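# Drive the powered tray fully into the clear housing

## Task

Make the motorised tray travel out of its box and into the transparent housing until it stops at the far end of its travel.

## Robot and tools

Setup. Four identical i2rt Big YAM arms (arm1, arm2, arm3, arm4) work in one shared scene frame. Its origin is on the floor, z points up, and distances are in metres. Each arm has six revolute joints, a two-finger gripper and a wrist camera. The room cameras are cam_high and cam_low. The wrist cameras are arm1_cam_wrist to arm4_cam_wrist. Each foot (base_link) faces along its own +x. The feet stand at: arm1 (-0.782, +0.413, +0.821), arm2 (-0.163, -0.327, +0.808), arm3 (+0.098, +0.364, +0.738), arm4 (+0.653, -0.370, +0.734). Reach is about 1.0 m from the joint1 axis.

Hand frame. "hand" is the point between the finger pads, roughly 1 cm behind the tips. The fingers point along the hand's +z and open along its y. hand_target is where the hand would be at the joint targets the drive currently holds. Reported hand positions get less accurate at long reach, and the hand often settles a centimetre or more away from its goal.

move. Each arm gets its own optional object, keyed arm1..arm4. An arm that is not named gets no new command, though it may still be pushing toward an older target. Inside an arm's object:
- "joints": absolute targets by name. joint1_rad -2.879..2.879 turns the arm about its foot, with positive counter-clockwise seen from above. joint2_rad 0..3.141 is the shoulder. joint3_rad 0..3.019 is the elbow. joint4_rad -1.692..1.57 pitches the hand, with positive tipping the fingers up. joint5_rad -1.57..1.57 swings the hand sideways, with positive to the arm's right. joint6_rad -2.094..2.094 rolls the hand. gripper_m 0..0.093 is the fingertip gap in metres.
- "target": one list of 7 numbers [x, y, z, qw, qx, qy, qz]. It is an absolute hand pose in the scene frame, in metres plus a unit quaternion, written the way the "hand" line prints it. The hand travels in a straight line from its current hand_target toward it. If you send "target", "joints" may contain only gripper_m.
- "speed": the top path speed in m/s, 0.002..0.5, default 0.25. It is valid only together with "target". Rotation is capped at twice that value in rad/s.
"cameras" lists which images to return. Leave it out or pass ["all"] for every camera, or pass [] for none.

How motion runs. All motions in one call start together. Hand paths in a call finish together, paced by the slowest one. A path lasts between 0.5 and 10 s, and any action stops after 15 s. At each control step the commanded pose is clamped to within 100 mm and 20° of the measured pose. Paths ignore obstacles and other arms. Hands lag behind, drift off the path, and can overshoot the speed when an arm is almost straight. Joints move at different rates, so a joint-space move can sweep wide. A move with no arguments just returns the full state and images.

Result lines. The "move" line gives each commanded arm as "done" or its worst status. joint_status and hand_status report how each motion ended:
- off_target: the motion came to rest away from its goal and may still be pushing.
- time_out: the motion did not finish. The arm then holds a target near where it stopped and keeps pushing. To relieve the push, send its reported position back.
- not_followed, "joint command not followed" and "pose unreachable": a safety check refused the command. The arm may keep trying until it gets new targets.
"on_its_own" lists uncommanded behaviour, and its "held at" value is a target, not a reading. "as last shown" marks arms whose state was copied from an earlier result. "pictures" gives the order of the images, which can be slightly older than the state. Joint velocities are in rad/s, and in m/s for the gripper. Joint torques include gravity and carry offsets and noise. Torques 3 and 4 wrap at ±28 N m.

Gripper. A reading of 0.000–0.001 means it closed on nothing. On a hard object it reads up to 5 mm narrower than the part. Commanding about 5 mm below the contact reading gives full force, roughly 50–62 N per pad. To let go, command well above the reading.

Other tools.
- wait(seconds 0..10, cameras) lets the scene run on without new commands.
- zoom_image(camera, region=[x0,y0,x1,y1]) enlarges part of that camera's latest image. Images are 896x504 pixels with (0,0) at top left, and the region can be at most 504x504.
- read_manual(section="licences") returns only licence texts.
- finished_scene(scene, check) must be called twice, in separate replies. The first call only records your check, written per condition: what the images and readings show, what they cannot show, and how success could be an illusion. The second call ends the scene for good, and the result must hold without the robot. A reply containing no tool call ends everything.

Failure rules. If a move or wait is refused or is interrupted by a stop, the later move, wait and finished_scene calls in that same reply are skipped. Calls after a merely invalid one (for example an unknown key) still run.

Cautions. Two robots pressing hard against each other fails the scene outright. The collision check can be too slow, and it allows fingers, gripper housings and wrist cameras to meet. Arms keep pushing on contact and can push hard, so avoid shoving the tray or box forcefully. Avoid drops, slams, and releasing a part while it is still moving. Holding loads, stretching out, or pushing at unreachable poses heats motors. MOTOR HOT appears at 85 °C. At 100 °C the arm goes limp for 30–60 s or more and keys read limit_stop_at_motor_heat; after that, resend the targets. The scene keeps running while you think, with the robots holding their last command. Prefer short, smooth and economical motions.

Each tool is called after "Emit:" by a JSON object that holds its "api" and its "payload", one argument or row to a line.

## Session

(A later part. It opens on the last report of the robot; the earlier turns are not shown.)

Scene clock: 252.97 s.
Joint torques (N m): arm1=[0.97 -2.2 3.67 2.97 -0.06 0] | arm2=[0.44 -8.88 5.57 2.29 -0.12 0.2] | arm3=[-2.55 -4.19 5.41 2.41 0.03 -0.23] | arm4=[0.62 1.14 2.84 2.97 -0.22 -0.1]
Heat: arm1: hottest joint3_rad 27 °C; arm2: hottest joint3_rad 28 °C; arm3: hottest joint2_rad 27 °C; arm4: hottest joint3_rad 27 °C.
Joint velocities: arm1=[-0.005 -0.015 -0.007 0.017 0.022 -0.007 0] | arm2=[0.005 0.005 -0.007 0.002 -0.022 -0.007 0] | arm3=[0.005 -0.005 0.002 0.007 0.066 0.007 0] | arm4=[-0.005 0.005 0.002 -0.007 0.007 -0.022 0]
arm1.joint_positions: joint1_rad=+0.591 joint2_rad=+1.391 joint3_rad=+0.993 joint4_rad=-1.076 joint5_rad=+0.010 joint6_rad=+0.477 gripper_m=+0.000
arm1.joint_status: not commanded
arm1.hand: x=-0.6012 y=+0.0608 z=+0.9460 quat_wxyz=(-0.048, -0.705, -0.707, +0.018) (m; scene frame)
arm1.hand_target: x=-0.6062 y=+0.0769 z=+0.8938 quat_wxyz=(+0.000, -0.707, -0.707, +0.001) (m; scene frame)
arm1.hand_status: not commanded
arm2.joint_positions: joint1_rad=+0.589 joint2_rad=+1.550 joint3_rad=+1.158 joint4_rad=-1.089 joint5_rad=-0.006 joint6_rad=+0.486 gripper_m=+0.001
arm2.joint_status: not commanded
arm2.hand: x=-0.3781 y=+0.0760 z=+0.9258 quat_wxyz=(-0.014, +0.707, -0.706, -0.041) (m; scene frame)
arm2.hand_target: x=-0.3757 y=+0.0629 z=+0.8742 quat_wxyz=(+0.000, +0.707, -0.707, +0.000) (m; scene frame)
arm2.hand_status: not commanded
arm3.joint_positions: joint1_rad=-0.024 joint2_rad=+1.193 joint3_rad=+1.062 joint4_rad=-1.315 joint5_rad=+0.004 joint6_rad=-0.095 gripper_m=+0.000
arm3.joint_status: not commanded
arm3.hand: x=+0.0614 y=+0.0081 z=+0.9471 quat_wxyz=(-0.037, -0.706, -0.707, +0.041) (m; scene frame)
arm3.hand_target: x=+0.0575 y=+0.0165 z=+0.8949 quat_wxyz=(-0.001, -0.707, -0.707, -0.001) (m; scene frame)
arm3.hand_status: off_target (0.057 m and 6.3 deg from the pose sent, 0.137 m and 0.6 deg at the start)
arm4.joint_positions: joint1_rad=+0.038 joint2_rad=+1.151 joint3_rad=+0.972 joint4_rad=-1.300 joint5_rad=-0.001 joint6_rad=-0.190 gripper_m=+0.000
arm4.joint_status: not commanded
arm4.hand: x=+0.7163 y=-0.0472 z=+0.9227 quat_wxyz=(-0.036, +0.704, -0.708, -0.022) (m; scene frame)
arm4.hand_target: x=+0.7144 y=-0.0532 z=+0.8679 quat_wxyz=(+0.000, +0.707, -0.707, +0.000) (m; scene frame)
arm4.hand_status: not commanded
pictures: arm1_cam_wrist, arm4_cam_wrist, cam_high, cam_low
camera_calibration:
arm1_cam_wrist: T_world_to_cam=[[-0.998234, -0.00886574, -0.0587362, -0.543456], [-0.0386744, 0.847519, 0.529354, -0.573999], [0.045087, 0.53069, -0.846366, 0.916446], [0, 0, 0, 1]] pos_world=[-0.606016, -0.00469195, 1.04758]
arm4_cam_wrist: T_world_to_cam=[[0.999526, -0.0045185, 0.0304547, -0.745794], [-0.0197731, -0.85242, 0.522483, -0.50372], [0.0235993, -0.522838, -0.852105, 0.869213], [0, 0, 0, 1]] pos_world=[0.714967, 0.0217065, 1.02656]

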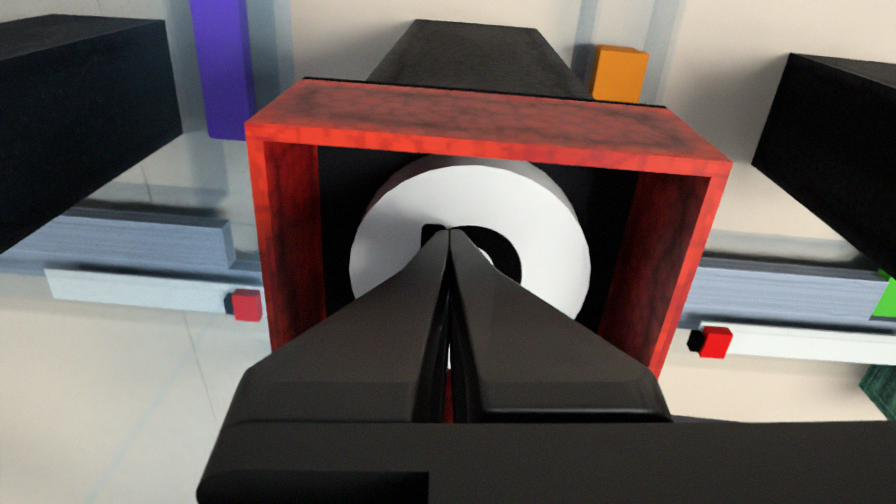

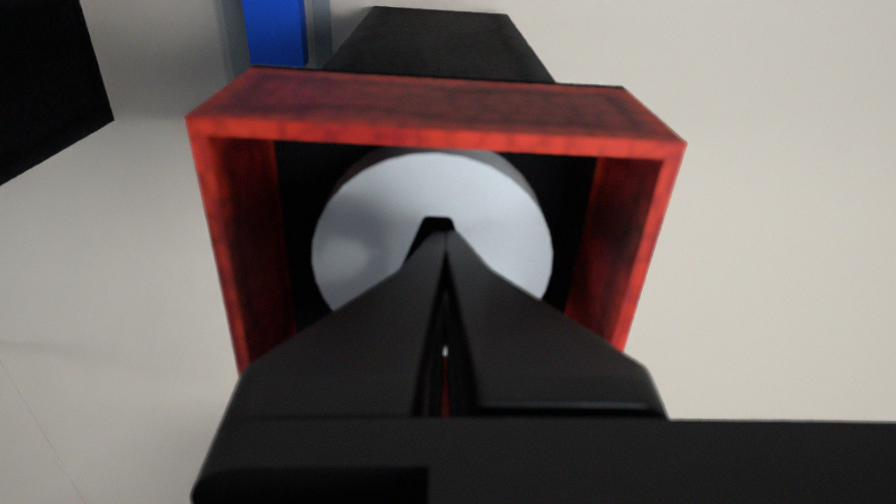

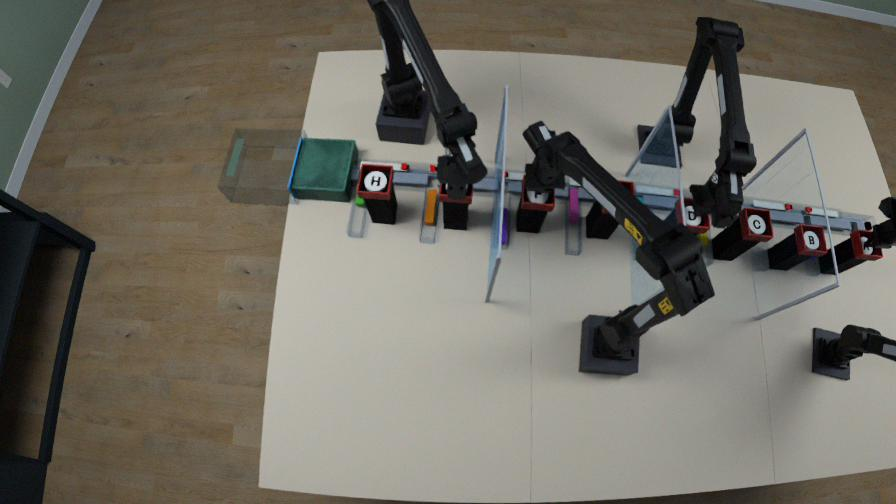

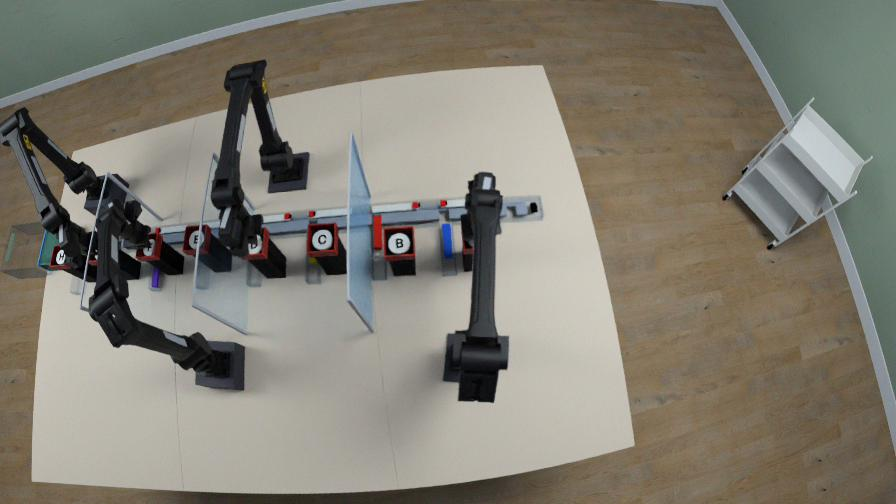

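Emit:
{"api": "wait", "payload": {
  "seconds": 10,
  "cameras": []
}}

Emit:
{"api": "wait", "payload": {
  "seconds": 10,
  "cameras": []
}}

Emit:
{"api": "wait", "payload": {
  "seconds": 8,
  "cameras": ["cam_high", "cam_low"]
}}

Emit:
{"api": "zoom_image", "payload": {
  "camera": "cam_low",
  "region": [370, 180, 490, 310]
}}

Emit:
{"api": "zoom_image", "payload": {
  "camera": "cam_high",
  "region": [340, 150, 460, 250]
}}

Emit:
{"api": "zoom_image", "payload": {
  "camera": "cam_low",
  "region": [220, 190, 340, 300]
}}

Emit:
{"api": "zoom_image", "payload": {
  "camera": "cam_high",
  "region": [628, 188, 658, 210]
}}

Scene clock: 263.47 s.
Joint torques (N m): arm1=[0.85 -2.08 3.63 3 -0.06 0] | arm2=[0.38 -8.94 5.76 2.25 -0.13 0.21] | arm3=[-2.55 -4.13 5.39 2.35 0.04 -0.23] | arm4=[0.56 1.14 2.85 2.99 -0.22 -0.1]
Heat: arm1: hottest joint3_rad 27 °C; arm2: hottest joint3_rad 28 °C; arm3: hottest joint2_rad 27 °C; arm4: hottest joint2_rad 26 °C.
Joint velocities: arm1=[-0.015 0.005 -0.022 -0.002 0.081 -0.007 0.001] | arm2=[-0.024 -0.015 -0.017 -0.012 -0.022 -0.066 0.001] | arm3=[0.005 -0.005 -0.002 0.012 -0.022 0.007 0] | arm4=[-0.005 -0.005 -0.012 -0.012 0.022 -0.037 0.001]
arm1.joint_positions: joint1_rad=+0.591 joint2_rad=+1.391 joint3_rad=+0.993 joint4_rad=-1.076 joint5_rad=+0.010 joint6_rad=+0.477 gripper_m=+0.000
arm1.joint_status: not commanded
arm1.hand: x=-0.6012 y=+0.0608 z=+0.9460 quat_wxyz=(-0.048, -0.705, -0.707, +0.018) (m; scene frame)
arm1.hand_target: x=-0.6062 y=+0.0769 z=+0.8938 quat_wxyz=(+0.000, -0.707, -0.707, +0.001) (m; scene frame)
arm1.hand_status: not commanded
arm2.joint_positions: joint1_rad=+0.589 joint2_rad=+1.550 joint3_rad=+1.158 joint4_rad=-1.089 joint5_rad=-0.006 joint6_rad=+0.486 gripper_m=+0.001
arm2.joint_status: not commanded
arm2.hand: x=-0.3781 y=+0.0760 z=+0.9258 quat_wxyz=(-0.014, +0.707, -0.706, -0.041) (m; scene frame)
arm2.hand_target: x=-0.3757 y=+0.0629 z=+0.8742 quat_wxyz=(+0.000, +0.707, -0.707, +0.000) (m; scene frame)
arm2.hand_status: not commanded
arm3.joint_positions: joint1_rad=-0.024 joint2_rad=+1.193 joint3_rad=+1.062 joint4_rad=-1.315 joint5_rad=+0.004 joint6_rad=-0.095 gripper_m=+0.000
arm3.joint_status: not commanded
arm3.hand: x=+0.0614 y=+0.0081 z=+0.9471 quat_wxyz=(-0.037, -0.706, -0.707, +0.041) (m; scene frame)
arm3.hand_target: x=+0.0575 y=+0.0165 z=+0.8949 quat_wxyz=(-0.001, -0.707, -0.707, -0.001) (m; scene frame)
arm3.hand_status: off_target (0.057 m and 6.3 deg from the pose sent, 0.137 m and 0.6 deg at the start)
arm4.joint_positions: joint1_rad=+0.038 joint2_rad=+1.151 joint3_rad=+0.972 joint4_rad=-1.300 joint5_rad=-0.001 joint6_rad=-0.190 gripper_m=+0.000
arm4.joint_status: not commanded
arm4.hand: x=+0.7163 y=-0.0472 z=+0.9227 quat_wxyz=(-0.036, +0.704, -0.708, -0.022) (m; scene frame)
arm4.hand_target: x=+0.7144 y=-0.0532 z=+0.8679 quat_wxyz=(+0.000, +0.707, -0.707, +0.000) (m; scene frame)
arm4.hand_status: not commanded
wait: 10.00 s; at rest from the start
pictures: none
No camera images: "cameras" was empty.

Scene clock: 273.47 s.
Joint torques (N m): arm1=[0.73 -2.08 3.69 2.99 -0.07 0] | arm2=[-0.03 -8.94 5.55 2.26 -0.14 0.22] | arm3=[-2.61 -4.19 5.38 2.39 0.03 -0.23] | arm4=[0.56 1.14 2.85 2.97 -0.22 -0.1]
Heat: arm1: hottest joint3_rad 27 °C; arm2: hottest joint3_rad 28 °C; arm3: hottest joint2_rad 27 °C; arm4: hottest joint2_rad 26 °C.
Joint velocities: arm1=[0.005 -0.015 -0.002 -0.007 -0.037 0.007 -0.001] | arm2=[-0.005 -0.005 0.022 -0.002 0.081 -0.037 0.001] | arm3=[-0.034 0.005 -0.002 -0.022 -0.051 -0.037 0] | arm4=[0.005 0.015 -0.012 0.002 -0.022 0.037 0]
arm1.joint_positions: joint1_rad=+0.591 joint2_rad=+1.391 joint3_rad=+0.993 joint4_rad=-1.076 joint5_rad=+0.010 joint6_rad=+0.477 gripper_m=+0.000
arm1.joint_status: not commanded
arm1.hand: x=-0.6012 y=+0.0608 z=+0.9460 quat_wxyz=(-0.048, -0.705, -0.707, +0.018) (m; scene frame)
arm1.hand_target: x=-0.6062 y=+0.0769 z=+0.8938 quat_wxyz=(+0.000, -0.707, -0.707, +0.001) (m; scene frame)
arm1.hand_status: not commanded
arm2.joint_positions: joint1_rad=+0.589 joint2_rad=+1.550 joint3_rad=+1.158 joint4_rad=-1.089 joint5_rad=-0.006 joint6_rad=+0.486 gripper_m=+0.001
arm2.joint_status: not commanded
arm2.hand: x=-0.3781 y=+0.0760 z=+0.9258 quat_wxyz=(-0.014, +0.707, -0.706, -0.041) (m; scene frame)
arm2.hand_target: x=-0.3757 y=+0.0629 z=+0.8742 quat_wxyz=(+0.000, +0.707, -0.707, +0.000) (m; scene frame)
arm2.hand_status: not commanded
arm3.joint_positions: joint1_rad=-0.024 joint2_rad=+1.193 joint3_rad=+1.062 joint4_rad=-1.315 joint5_rad=+0.004 joint6_rad=-0.095 gripper_m=+0.000
arm3.joint_status: not commanded
arm3.hand: x=+0.0614 y=+0.0081 z=+0.9471 quat_wxyz=(-0.037, -0.706, -0.707, +0.041) (m; scene frame)
arm3.hand_target: x=+0.0575 y=+0.0165 z=+0.8949 quat_wxyz=(-0.001, -0.707, -0.707, -0.001) (m; scene frame)
arm3.hand_status: off_target (0.057 m and 6.3 deg from the pose sent, 0.137 m and 0.6 deg at the start)
arm4.joint_positions: joint1_rad=+0.038 joint2_rad=+1.151 joint3_rad=+0.972 joint4_rad=-1.300 joint5_rad=-0.001 joint6_rad=-0.190 gripper_m=+0.000
arm4.joint_status: not commanded
arm4.hand: x=+0.7163 y=-0.0472 z=+0.9227 quat_wxyz=(-0.036, +0.704, -0.708, -0.022) (m; scene frame)
arm4.hand_target: x=+0.7144 y=-0.0532 z=+0.8679 quat_wxyz=(+0.000, +0.707, -0.707, +0.000) (m; scene frame)
arm4.hand_status: not commanded
wait: 10.00 s; at rest by 0.27 s
pictures: none
No camera images: "cameras" was empty.

Scene clock: 281.47 s.
Joint torques (N m): arm1=[0.85 -2.26 3.67 3 -0.06 0] | arm2=[0.44 -8.53 5.59 2.24 -0.13 0.25] | arm3=[-2.73 -4.19 5.41 2.43 0.04 -0.23] | arm4=[0.56 1.14 2.84 2.97 -0.22 -0.1]
Heat: arm1: hottest joint3_rad 27 °C; arm2: hottest joint3_rad 28 °C; arm3: hottest joint2_rad 27 °C; arm4: hottest joint2_rad 26 °C.
Joint velocities: arm1=[-0.015 -0.005 -0.012 0.002 -0.022 0.051 0] | arm2=[-0.015 -0.024 0.002 -0.002 -0.007 0.007 0.001] | arm3=[-0.005 0.015 -0.002 -0.002 0.037 0.037 -0.001] | arm4=[0.005 -0.015 -0.012 -0.002 0.037 0.007 -0.001]
arm1.joint_positions: joint1_rad=+0.591 joint2_rad=+1.391 joint3_rad=+0.993 joint4_rad=-1.076 joint5_rad=+0.010 joint6_rad=+0.477 gripper_m=+0.000
arm1.joint_status: not commanded
arm1.hand: x=-0.6012 y=+0.0608 z=+0.9460 quat_wxyz=(-0.048, -0.705, -0.707, +0.018) (m; scene frame)
arm1.hand_target: x=-0.6062 y=+0.0769 z=+0.8938 quat_wxyz=(+0.000, -0.707, -0.707, +0.001) (m; scene frame)
arm1.hand_status: not commanded
arm2.joint_positions: joint1_rad=+0.589 joint2_rad=+1.550 joint3_rad=+1.158 joint4_rad=-1.089 joint5_rad=-0.006 joint6_rad=+0.486 gripper_m=+0.001
arm2.joint_status: not commanded
arm2.hand: x=-0.3781 y=+0.0760 z=+0.9258 quat_wxyz=(-0.014, +0.707, -0.706, -0.041) (m; scene frame)
arm2.hand_target: x=-0.3757 y=+0.0629 z=+0.8742 quat_wxyz=(+0.000, +0.707, -0.707, +0.000) (m; scene frame)
arm2.hand_status: not commanded
arm3.joint_positions: joint1_rad=-0.024 joint2_rad=+1.193 joint3_rad=+1.062 joint4_rad=-1.315 joint5_rad=+0.004 joint6_rad=-0.095 gripper_m=+0.000
arm3.joint_status: not commanded
arm3.hand: x=+0.0614 y=+0.0081 z=+0.9471 quat_wxyz=(-0.037, -0.706, -0.707, +0.041) (m; scene frame)
arm3.hand_target: x=+0.0575 y=+0.0165 z=+0.8949 quat_wxyz=(-0.001, -0.707, -0.707, -0.001) (m; scene frame)
arm3.hand_status: off_target (0.057 m and 6.3 deg from the pose sent, 0.137 m and 0.6 deg at the start)
arm4.joint_positions: joint1_rad=+0.038 joint2_rad=+1.151 joint3_rad=+0.972 joint4_rad=-1.300 joint5_rad=-0.001 joint6_rad=-0.190 gripper_m=+0.000
arm4.joint_status: not commanded
arm4.hand: x=+0.7163 y=-0.0472 z=+0.9227 quat_wxyz=(-0.036, +0.704, -0.708, -0.022) (m; scene frame)
arm4.hand_target: x=+0.7144 y=-0.0532 z=+0.8679 quat_wxyz=(+0.000, +0.707, -0.707, +0.000) (m; scene frame)
arm4.hand_status: not commanded
wait: 8.00 s; at rest by 0.27 s
pictures: cam_high, cam_low

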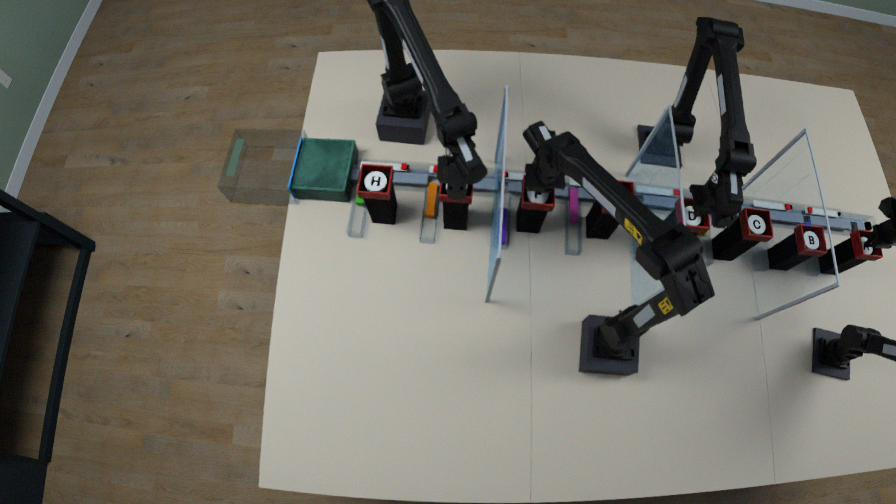

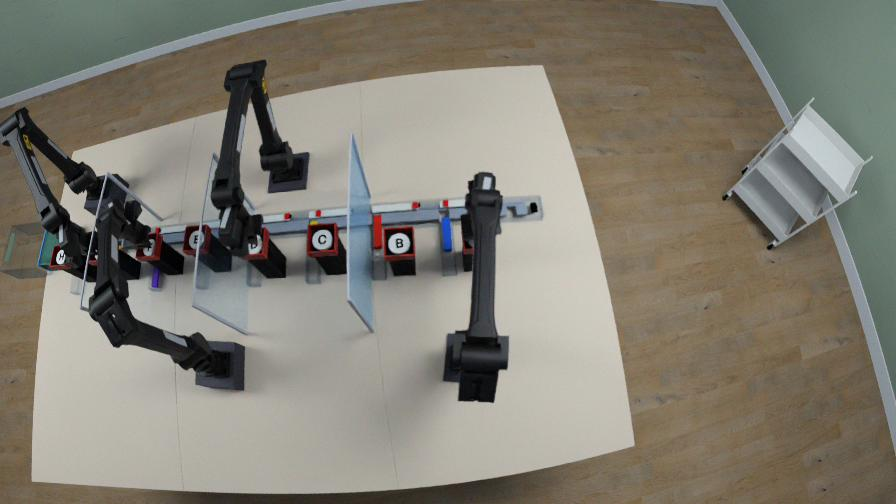

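Scaled by 3.877 from the camera's 896x504 image, which has a finer 1280x720 frame.

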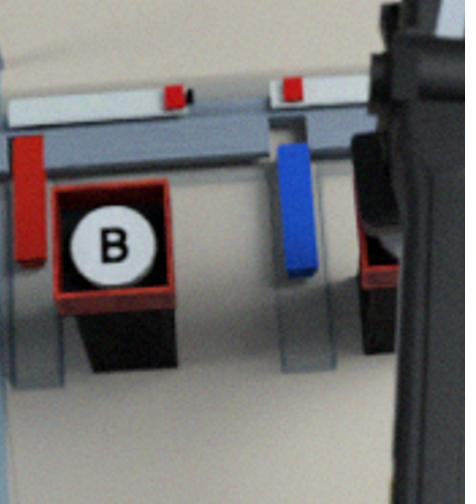

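Scaled by 4.200 from the camera's 896x504 image, which has a finer 1280x720 frame.

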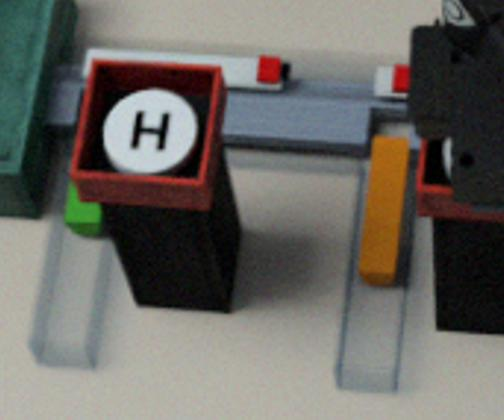

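Scaled by 4.200 from the camera's 896x504 image, which has a finer 1280x720 frame.

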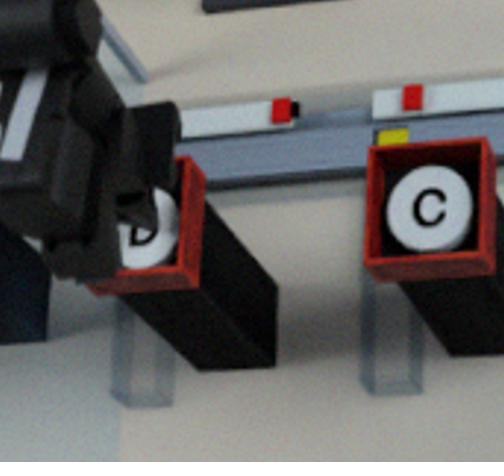

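Scaled by 16.800 from the camera's 896x504 image, which has a finer 1280x720 frame.

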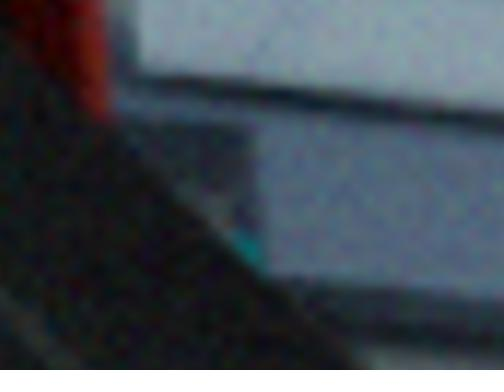

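Emit:
{"api": "wait", "payload": {
  "seconds": 10,
  "cameras": []
}}

Emit:
{"api": "wait", "payload": {
  "seconds": 10,
  "cameras": []
}}

Emit:
{"api": "wait", "payload": {
  "seconds": 10,
  "cameras": []
}}

Emit:
{"api": "wait", "payload": {
  "seconds": 10,
  "cameras": ["cam_high", "cam_low"]
}}

Emit:
{"api": "zoom_image", "payload": {
  "camera": "cam_low",
  "region": [220, 190, 340, 300]
}}

Emit:
{"api": "zoom_image", "payload": {
  "camera": "cam_high",
  "region": [340, 150, 460, 250]
}}

Emit:
{"api": "zoom_image", "payload": {
  "camera": "cam_low",
  "region": [370, 180, 490, 310]
}}

Scene clock: 291.83 s.
Joint torques (N m): arm1=[0.85 -2.26 3.67 2.93 -0.06 0] | arm2=[-0.09 -8.76 5.59 2.22 -0.1 0.24] | arm3=[-2.55 -4.13 5.41 2.39 0.03 -0.23] | arm4=[0.56 1.14 2.85 2.99 -0.22 -0.1]
Heat: arm1: hottest joint3_rad 27 °C; arm2: hottest joint3_rad 28 °C; arm3: hottest joint2_rad 27 °C; arm4: hottest joint2_rad 26 °C.
Joint velocities: arm1=[-0.005 0.015 -0.012 0.002 0.022 -0.022 0] | arm2=[-0.015 -0.015 -0.012 -0.002 -0.037 0.022 0] | arm3=[-0.005 0.005 0.012 0.002 -0.095 -0.037 0] | arm4=[0.005 -0.005 0.002 0.007 0.007 -0.066 -0.001]
arm1.joint_positions: joint1_rad=+0.591 joint2_rad=+1.391 joint3_rad=+0.993 joint4_rad=-1.076 joint5_rad=+0.010 joint6_rad=+0.477 gripper_m=+0.000
arm1.joint_status: not commanded
arm1.hand: x=-0.6012 y=+0.0608 z=+0.9460 quat_wxyz=(-0.048, -0.705, -0.707, +0.018) (m; scene frame)
arm1.hand_target: x=-0.6062 y=+0.0769 z=+0.8938 quat_wxyz=(+0.000, -0.707, -0.707, +0.001) (m; scene frame)
arm1.hand_status: not commanded
arm2.joint_positions: joint1_rad=+0.589 joint2_rad=+1.550 joint3_rad=+1.158 joint4_rad=-1.089 joint5_rad=-0.006 joint6_rad=+0.486 gripper_m=+0.001
arm2.joint_status: not commanded
arm2.hand: x=-0.3781 y=+0.0760 z=+0.9258 quat_wxyz=(-0.014, +0.707, -0.706, -0.041) (m; scene frame)
arm2.hand_target: x=-0.3757 y=+0.0629 z=+0.8742 quat_wxyz=(+0.000, +0.707, -0.707, +0.000) (m; scene frame)
arm2.hand_status: not commanded
arm3.joint_positions: joint1_rad=-0.024 joint2_rad=+1.193 joint3_rad=+1.062 joint4_rad=-1.315 joint5_rad=+0.004 joint6_rad=-0.095 gripper_m=+0.000
arm3.joint_status: not commanded
arm3.hand: x=+0.0614 y=+0.0081 z=+0.9471 quat_wxyz=(-0.037, -0.706, -0.707, +0.041) (m; scene frame)
arm3.hand_target: x=+0.0575 y=+0.0165 z=+0.8949 quat_wxyz=(-0.001, -0.707, -0.707, -0.001) (m; scene frame)
arm3.hand_status: off_target (0.057 m and 6.3 deg from the pose sent, 0.137 m and 0.6 deg at the start)
arm4.joint_positions: joint1_rad=+0.038 joint2_rad=+1.151 joint3_rad=+0.972 joint4_rad=-1.300 joint5_rad=-0.001 joint6_rad=-0.190 gripper_m=+0.000
arm4.joint_status: not commanded
arm4.hand: x=+0.7163 y=-0.0472 z=+0.9227 quat_wxyz=(-0.036, +0.704, -0.708, -0.022) (m; scene frame)
arm4.hand_target: x=+0.7144 y=-0.0532 z=+0.8679 quat_wxyz=(+0.000, +0.707, -0.707, +0.000) (m; scene frame)
arm4.hand_status: not commanded
wait: 10.00 s; at rest from the start
pictures: none
No camera images: "cameras" was empty.

Scene clock: 301.83 s.
Joint torques (N m): arm1=[0.79 -2.2 3.66 2.97 -0.05 0] | arm2=[0.09 -8.88 5.52 2.17 -0.11 0.25] | arm3=[-2.55 -4.13 5.39 2.37 0.03 -0.23] | arm4=[0.56 1.14 2.84 2.97 -0.22 -0.1]
Heat: arm1: hottest joint3_rad 27 °C; arm2: hottest joint3_rad 28 °C; arm3: hottest joint2_rad 27 °C; arm4: hottest joint2_rad 26 °C.
Joint velocities: arm1=[0.005 -0.005 -0.007 -0.017 -0.007 0.066 0.001] | arm2=[-0.024 -0.015 0.002 0.002 0.022 0.007 0] | arm3=[0.005 -0.005 0.002 -0.017 0.022 -0.051 0] | arm4=[-0.005 -0.024 -0.007 -0.002 -0.037 -0.051 0]
arm1.joint_positions: joint1_rad=+0.591 joint2_rad=+1.391 joint3_rad=+0.993 joint4_rad=-1.076 joint5_rad=+0.010 joint6_rad=+0.477 gripper_m=+0.000
arm1.joint_status: not commanded
arm1.hand: x=-0.6012 y=+0.0608 z=+0.9460 quat_wxyz=(-0.048, -0.705, -0.707, +0.018) (m; scene frame)
arm1.hand_target: x=-0.6062 y=+0.0769 z=+0.8938 quat_wxyz=(+0.000, -0.707, -0.707, +0.001) (m; scene frame)
arm1.hand_status: not commanded
arm2.joint_positions: joint1_rad=+0.589 joint2_rad=+1.550 joint3_rad=+1.158 joint4_rad=-1.089 joint5_rad=-0.006 joint6_rad=+0.486 gripper_m=+0.001
arm2.joint_status: not commanded
arm2.hand: x=-0.3781 y=+0.0760 z=+0.9258 quat_wxyz=(-0.014, +0.707, -0.706, -0.041) (m; scene frame)
arm2.hand_target: x=-0.3757 y=+0.0629 z=+0.8742 quat_wxyz=(+0.000, +0.707, -0.707, +0.000) (m; scene frame)
arm2.hand_status: not commanded
arm3.joint_positions: joint1_rad=-0.024 joint2_rad=+1.193 joint3_rad=+1.062 joint4_rad=-1.315 joint5_rad=+0.004 joint6_rad=-0.095 gripper_m=+0.000
arm3.joint_status: not commanded
arm3.hand: x=+0.0614 y=+0.0081 z=+0.9471 quat_wxyz=(-0.037, -0.706, -0.707, +0.041) (m; scene frame)
arm3.hand_target: x=+0.0575 y=+0.0165 z=+0.8949 quat_wxyz=(-0.001, -0.707, -0.707, -0.001) (m; scene frame)
arm3.hand_status: off_target (0.057 m and 6.3 deg from the pose sent, 0.137 m and 0.6 deg at the start)
arm4.joint_positions: joint1_rad=+0.038 joint2_rad=+1.151 joint3_rad=+0.972 joint4_rad=-1.300 joint5_rad=-0.001 joint6_rad=-0.190 gripper_m=+0.000
arm4.joint_status: not commanded
arm4.hand: x=+0.7163 y=-0.0472 z=+0.9227 quat_wxyz=(-0.036, +0.704, -0.708, -0.022) (m; scene frame)
arm4.hand_target: x=+0.7144 y=-0.0532 z=+0.8679 quat_wxyz=(+0.000, +0.707, -0.707, +0.000) (m; scene frame)
arm4.hand_status: not commanded
wait: 10.00 s; at rest by 0.27 s
pictures: none
No camera images: "cameras" was empty.

Scene clock: 311.83 s.
Joint torques (N m): arm1=[0.73 -2.26 3.64 2.99 -0.07 0] | arm2=[0.09 -8.59 5.53 2.18 -0.15 0.22] | arm3=[-2.55 -4.13 5.42 2.37 0.04 -0.23] | arm4=[0.56 1.14 2.85 2.99 -0.22 -0.1]
Heat: arm1: hottest joint3_rad 27 °C; arm2: hottest joint3_rad 28 °C; arm3: hottest joint2_rad 27 °C; arm4: hottest joint2_rad 26 °C.
Joint velocities: arm1=[-0.024 -0.005 -0.007 0.017 0.051 0.095 0.001] | arm2=[-0.005 0.005 -0.002 0.002 -0.037 -0.066 0.001] | arm3=[0.005 -0.015 -0.022 -0.002 0.081 0.066 0] | arm4=[-0.015 0.015 -0.007 0.007 -0.066 -0.022 0]
arm1.joint_positions: joint1_rad=+0.591 joint2_rad=+1.391 joint3_rad=+0.993 joint4_rad=-1.076 joint5_rad=+0.010 joint6_rad=+0.477 gripper_m=+0.000
arm1.joint_status: not commanded
arm1.hand: x=-0.6012 y=+0.0608 z=+0.9460 quat_wxyz=(-0.048, -0.705, -0.707, +0.018) (m; scene frame)
arm1.hand_target: x=-0.6062 y=+0.0769 z=+0.8938 quat_wxyz=(+0.000, -0.707, -0.707, +0.001) (m; scene frame)
arm1.hand_status: not commanded
arm2.joint_positions: joint1_rad=+0.589 joint2_rad=+1.550 joint3_rad=+1.158 joint4_rad=-1.089 joint5_rad=-0.006 joint6_rad=+0.486 gripper_m=+0.001
arm2.joint_status: not commanded
arm2.hand: x=-0.3781 y=+0.0760 z=+0.9258 quat_wxyz=(-0.014, +0.707, -0.706, -0.041) (m; scene frame)
arm2.hand_target: x=-0.3757 y=+0.0629 z=+0.8742 quat_wxyz=(+0.000, +0.707, -0.707, +0.000) (m; scene frame)
arm2.hand_status: not commanded
arm3.joint_positions: joint1_rad=-0.024 joint2_rad=+1.193 joint3_rad=+1.062 joint4_rad=-1.315 joint5_rad=+0.004 joint6_rad=-0.095 gripper_m=+0.000
arm3.joint_status: not commanded
arm3.hand: x=+0.0614 y=+0.0081 z=+0.9471 quat_wxyz=(-0.037, -0.706, -0.707, +0.041) (m; scene frame)
arm3.hand_target: x=+0.0575 y=+0.0165 z=+0.8949 quat_wxyz=(-0.001, -0.707, -0.707, -0.001) (m; scene frame)
arm3.hand_status: off_target (0.057 m and 6.3 deg from the pose sent, 0.137 m and 0.6 deg at the start)
arm4.joint_positions: joint1_rad=+0.038 joint2_rad=+1.151 joint3_rad=+0.972 joint4_rad=-1.300 joint5_rad=-0.001 joint6_rad=-0.190 gripper_m=+0.000
arm4.joint_status: not commanded
arm4.hand: x=+0.7163 y=-0.0472 z=+0.9227 quat_wxyz=(-0.036, +0.704, -0.708, -0.022) (m; scene frame)
arm4.hand_target: x=+0.7144 y=-0.0532 z=+0.8679 quat_wxyz=(+0.000, +0.707, -0.707, +0.000) (m; scene frame)
arm4.hand_status: not commanded
wait: 10.00 s; at rest by 0.27 s
pictures: none
No camera images: "cameras" was empty.

Scene clock: 321.83 s.
Joint torques (N m): arm1=[0.91 -2.08 3.66 2.99 -0.06 0] | arm2=[0.21 -8.82 5.5 2.32 -0.12 0.22] | arm3=[-2.55 -4.13 5.39 2.35 0.04 -0.22] | arm4=[0.62 1.14 2.85 2.97 -0.22 -0.1]
Heat: arm1: hottest joint3_rad 27 °C; arm2: hottest joint3_rad 28 °C; arm3: hottest joint2_rad 27 °C; arm4: hottest joint2_rad 26 °C.
Joint velocities: arm1=[-0.015 -0.005 -0.002 0.022 -0.051 -0.007 -0.001] | arm2=[0.005 -0.015 -0.022 0.002 -0.007 -0.037 0] | arm3=[-0.005 -0.015 0.007 0.002 0.007 0.022 0] | arm4=[-0.005 0.005 -0.002 -0.007 -0.007 -0.037 -0.001]
arm1.joint_positions: joint1_rad=+0.591 joint2_rad=+1.391 joint3_rad=+0.993 joint4_rad=-1.076 joint5_rad=+0.010 joint6_rad=+0.477 gripper_m=+0.000
arm1.joint_status: not commanded
arm1.hand: x=-0.6012 y=+0.0608 z=+0.9460 quat_wxyz=(-0.048, -0.705, -0.707, +0.018) (m; scene frame)
arm1.hand_target: x=-0.6062 y=+0.0769 z=+0.8938 quat_wxyz=(+0.000, -0.707, -0.707, +0.001) (m; scene frame)
arm1.hand_status: not commanded
arm2.joint_positions: joint1_rad=+0.589 joint2_rad=+1.550 joint3_rad=+1.158 joint4_rad=-1.089 joint5_rad=-0.006 joint6_rad=+0.486 gripper_m=+0.001
arm2.joint_status: not commanded
arm2.hand: x=-0.3781 y=+0.0760 z=+0.9258 quat_wxyz=(-0.014, +0.707, -0.706, -0.041) (m; scene frame)
arm2.hand_target: x=-0.3757 y=+0.0629 z=+0.8742 quat_wxyz=(+0.000, +0.707, -0.707, +0.000) (m; scene frame)
arm2.hand_status: not commanded
arm3.joint_positions: joint1_rad=-0.024 joint2_rad=+1.193 joint3_rad=+1.062 joint4_rad=-1.315 joint5_rad=+0.004 joint6_rad=-0.095 gripper_m=+0.000
arm3.joint_status: not commanded
arm3.hand: x=+0.0614 y=+0.0081 z=+0.9471 quat_wxyz=(-0.037, -0.706, -0.707, +0.041) (m; scene frame)
arm3.hand_target: x=+0.0575 y=+0.0165 z=+0.8949 quat_wxyz=(-0.001, -0.707, -0.707, -0.001) (m; scene frame)
arm3.hand_status: off_target (0.057 m and 6.3 deg from the pose sent, 0.137 m and 0.6 deg at the start)
arm4.joint_positions: joint1_rad=+0.038 joint2_rad=+1.151 joint3_rad=+0.972 joint4_rad=-1.300 joint5_rad=-0.001 joint6_rad=-0.190 gripper_m=+0.000
arm4.joint_status: not commanded
arm4.hand: x=+0.7163 y=-0.0472 z=+0.9227 quat_wxyz=(-0.036, +0.704, -0.708, -0.022) (m; scene frame)
arm4.hand_target: x=+0.7144 y=-0.0532 z=+0.8679 quat_wxyz=(+0.000, +0.707, -0.707, +0.000) (m; scene frame)
arm4.hand_status: not commanded
wait: 10.00 s; at rest by 0.27 s
pictures: cam_high, cam_low

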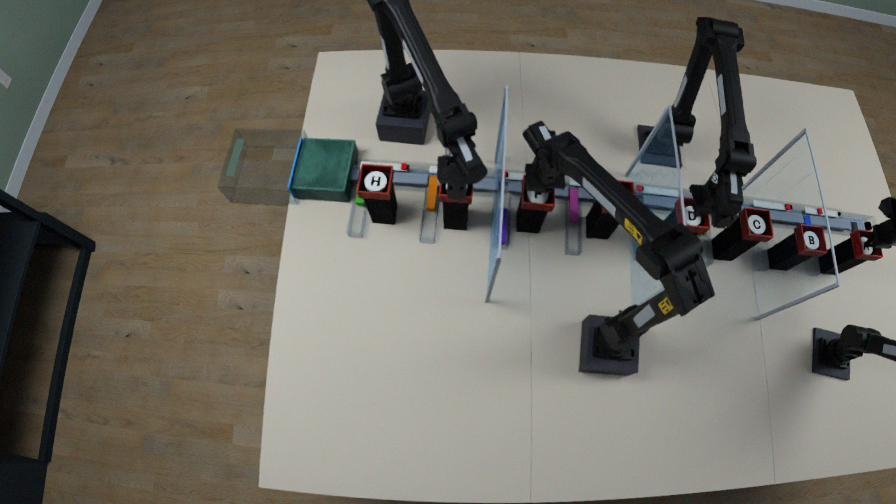

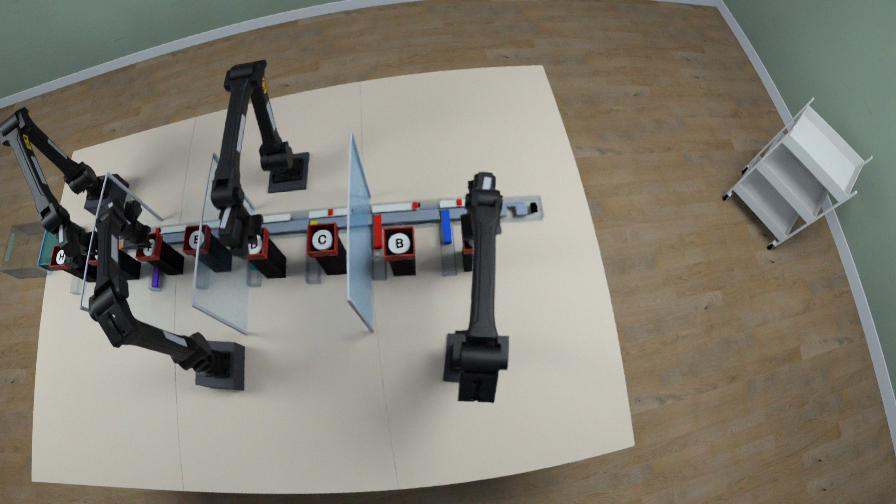

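Scaled by 4.200 from the camera's 896x504 image, which has a finer 1280x720 frame.

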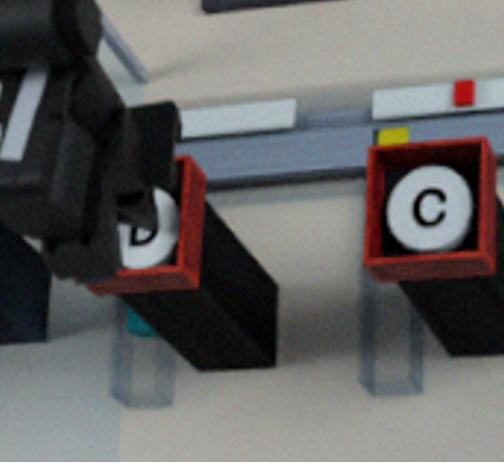

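Scaled by 4.200 from the camera's 896x504 image, which has a finer 1280x720 frame.

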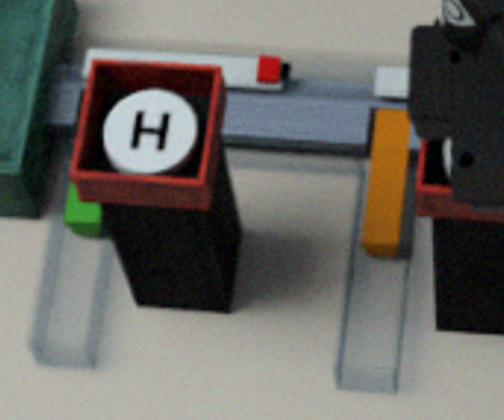

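Scaled by 3.877 from the camera's 896x504 image, which has a finer 1280x720 frame.

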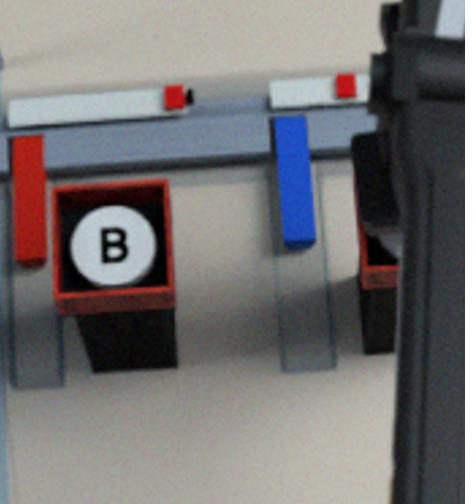

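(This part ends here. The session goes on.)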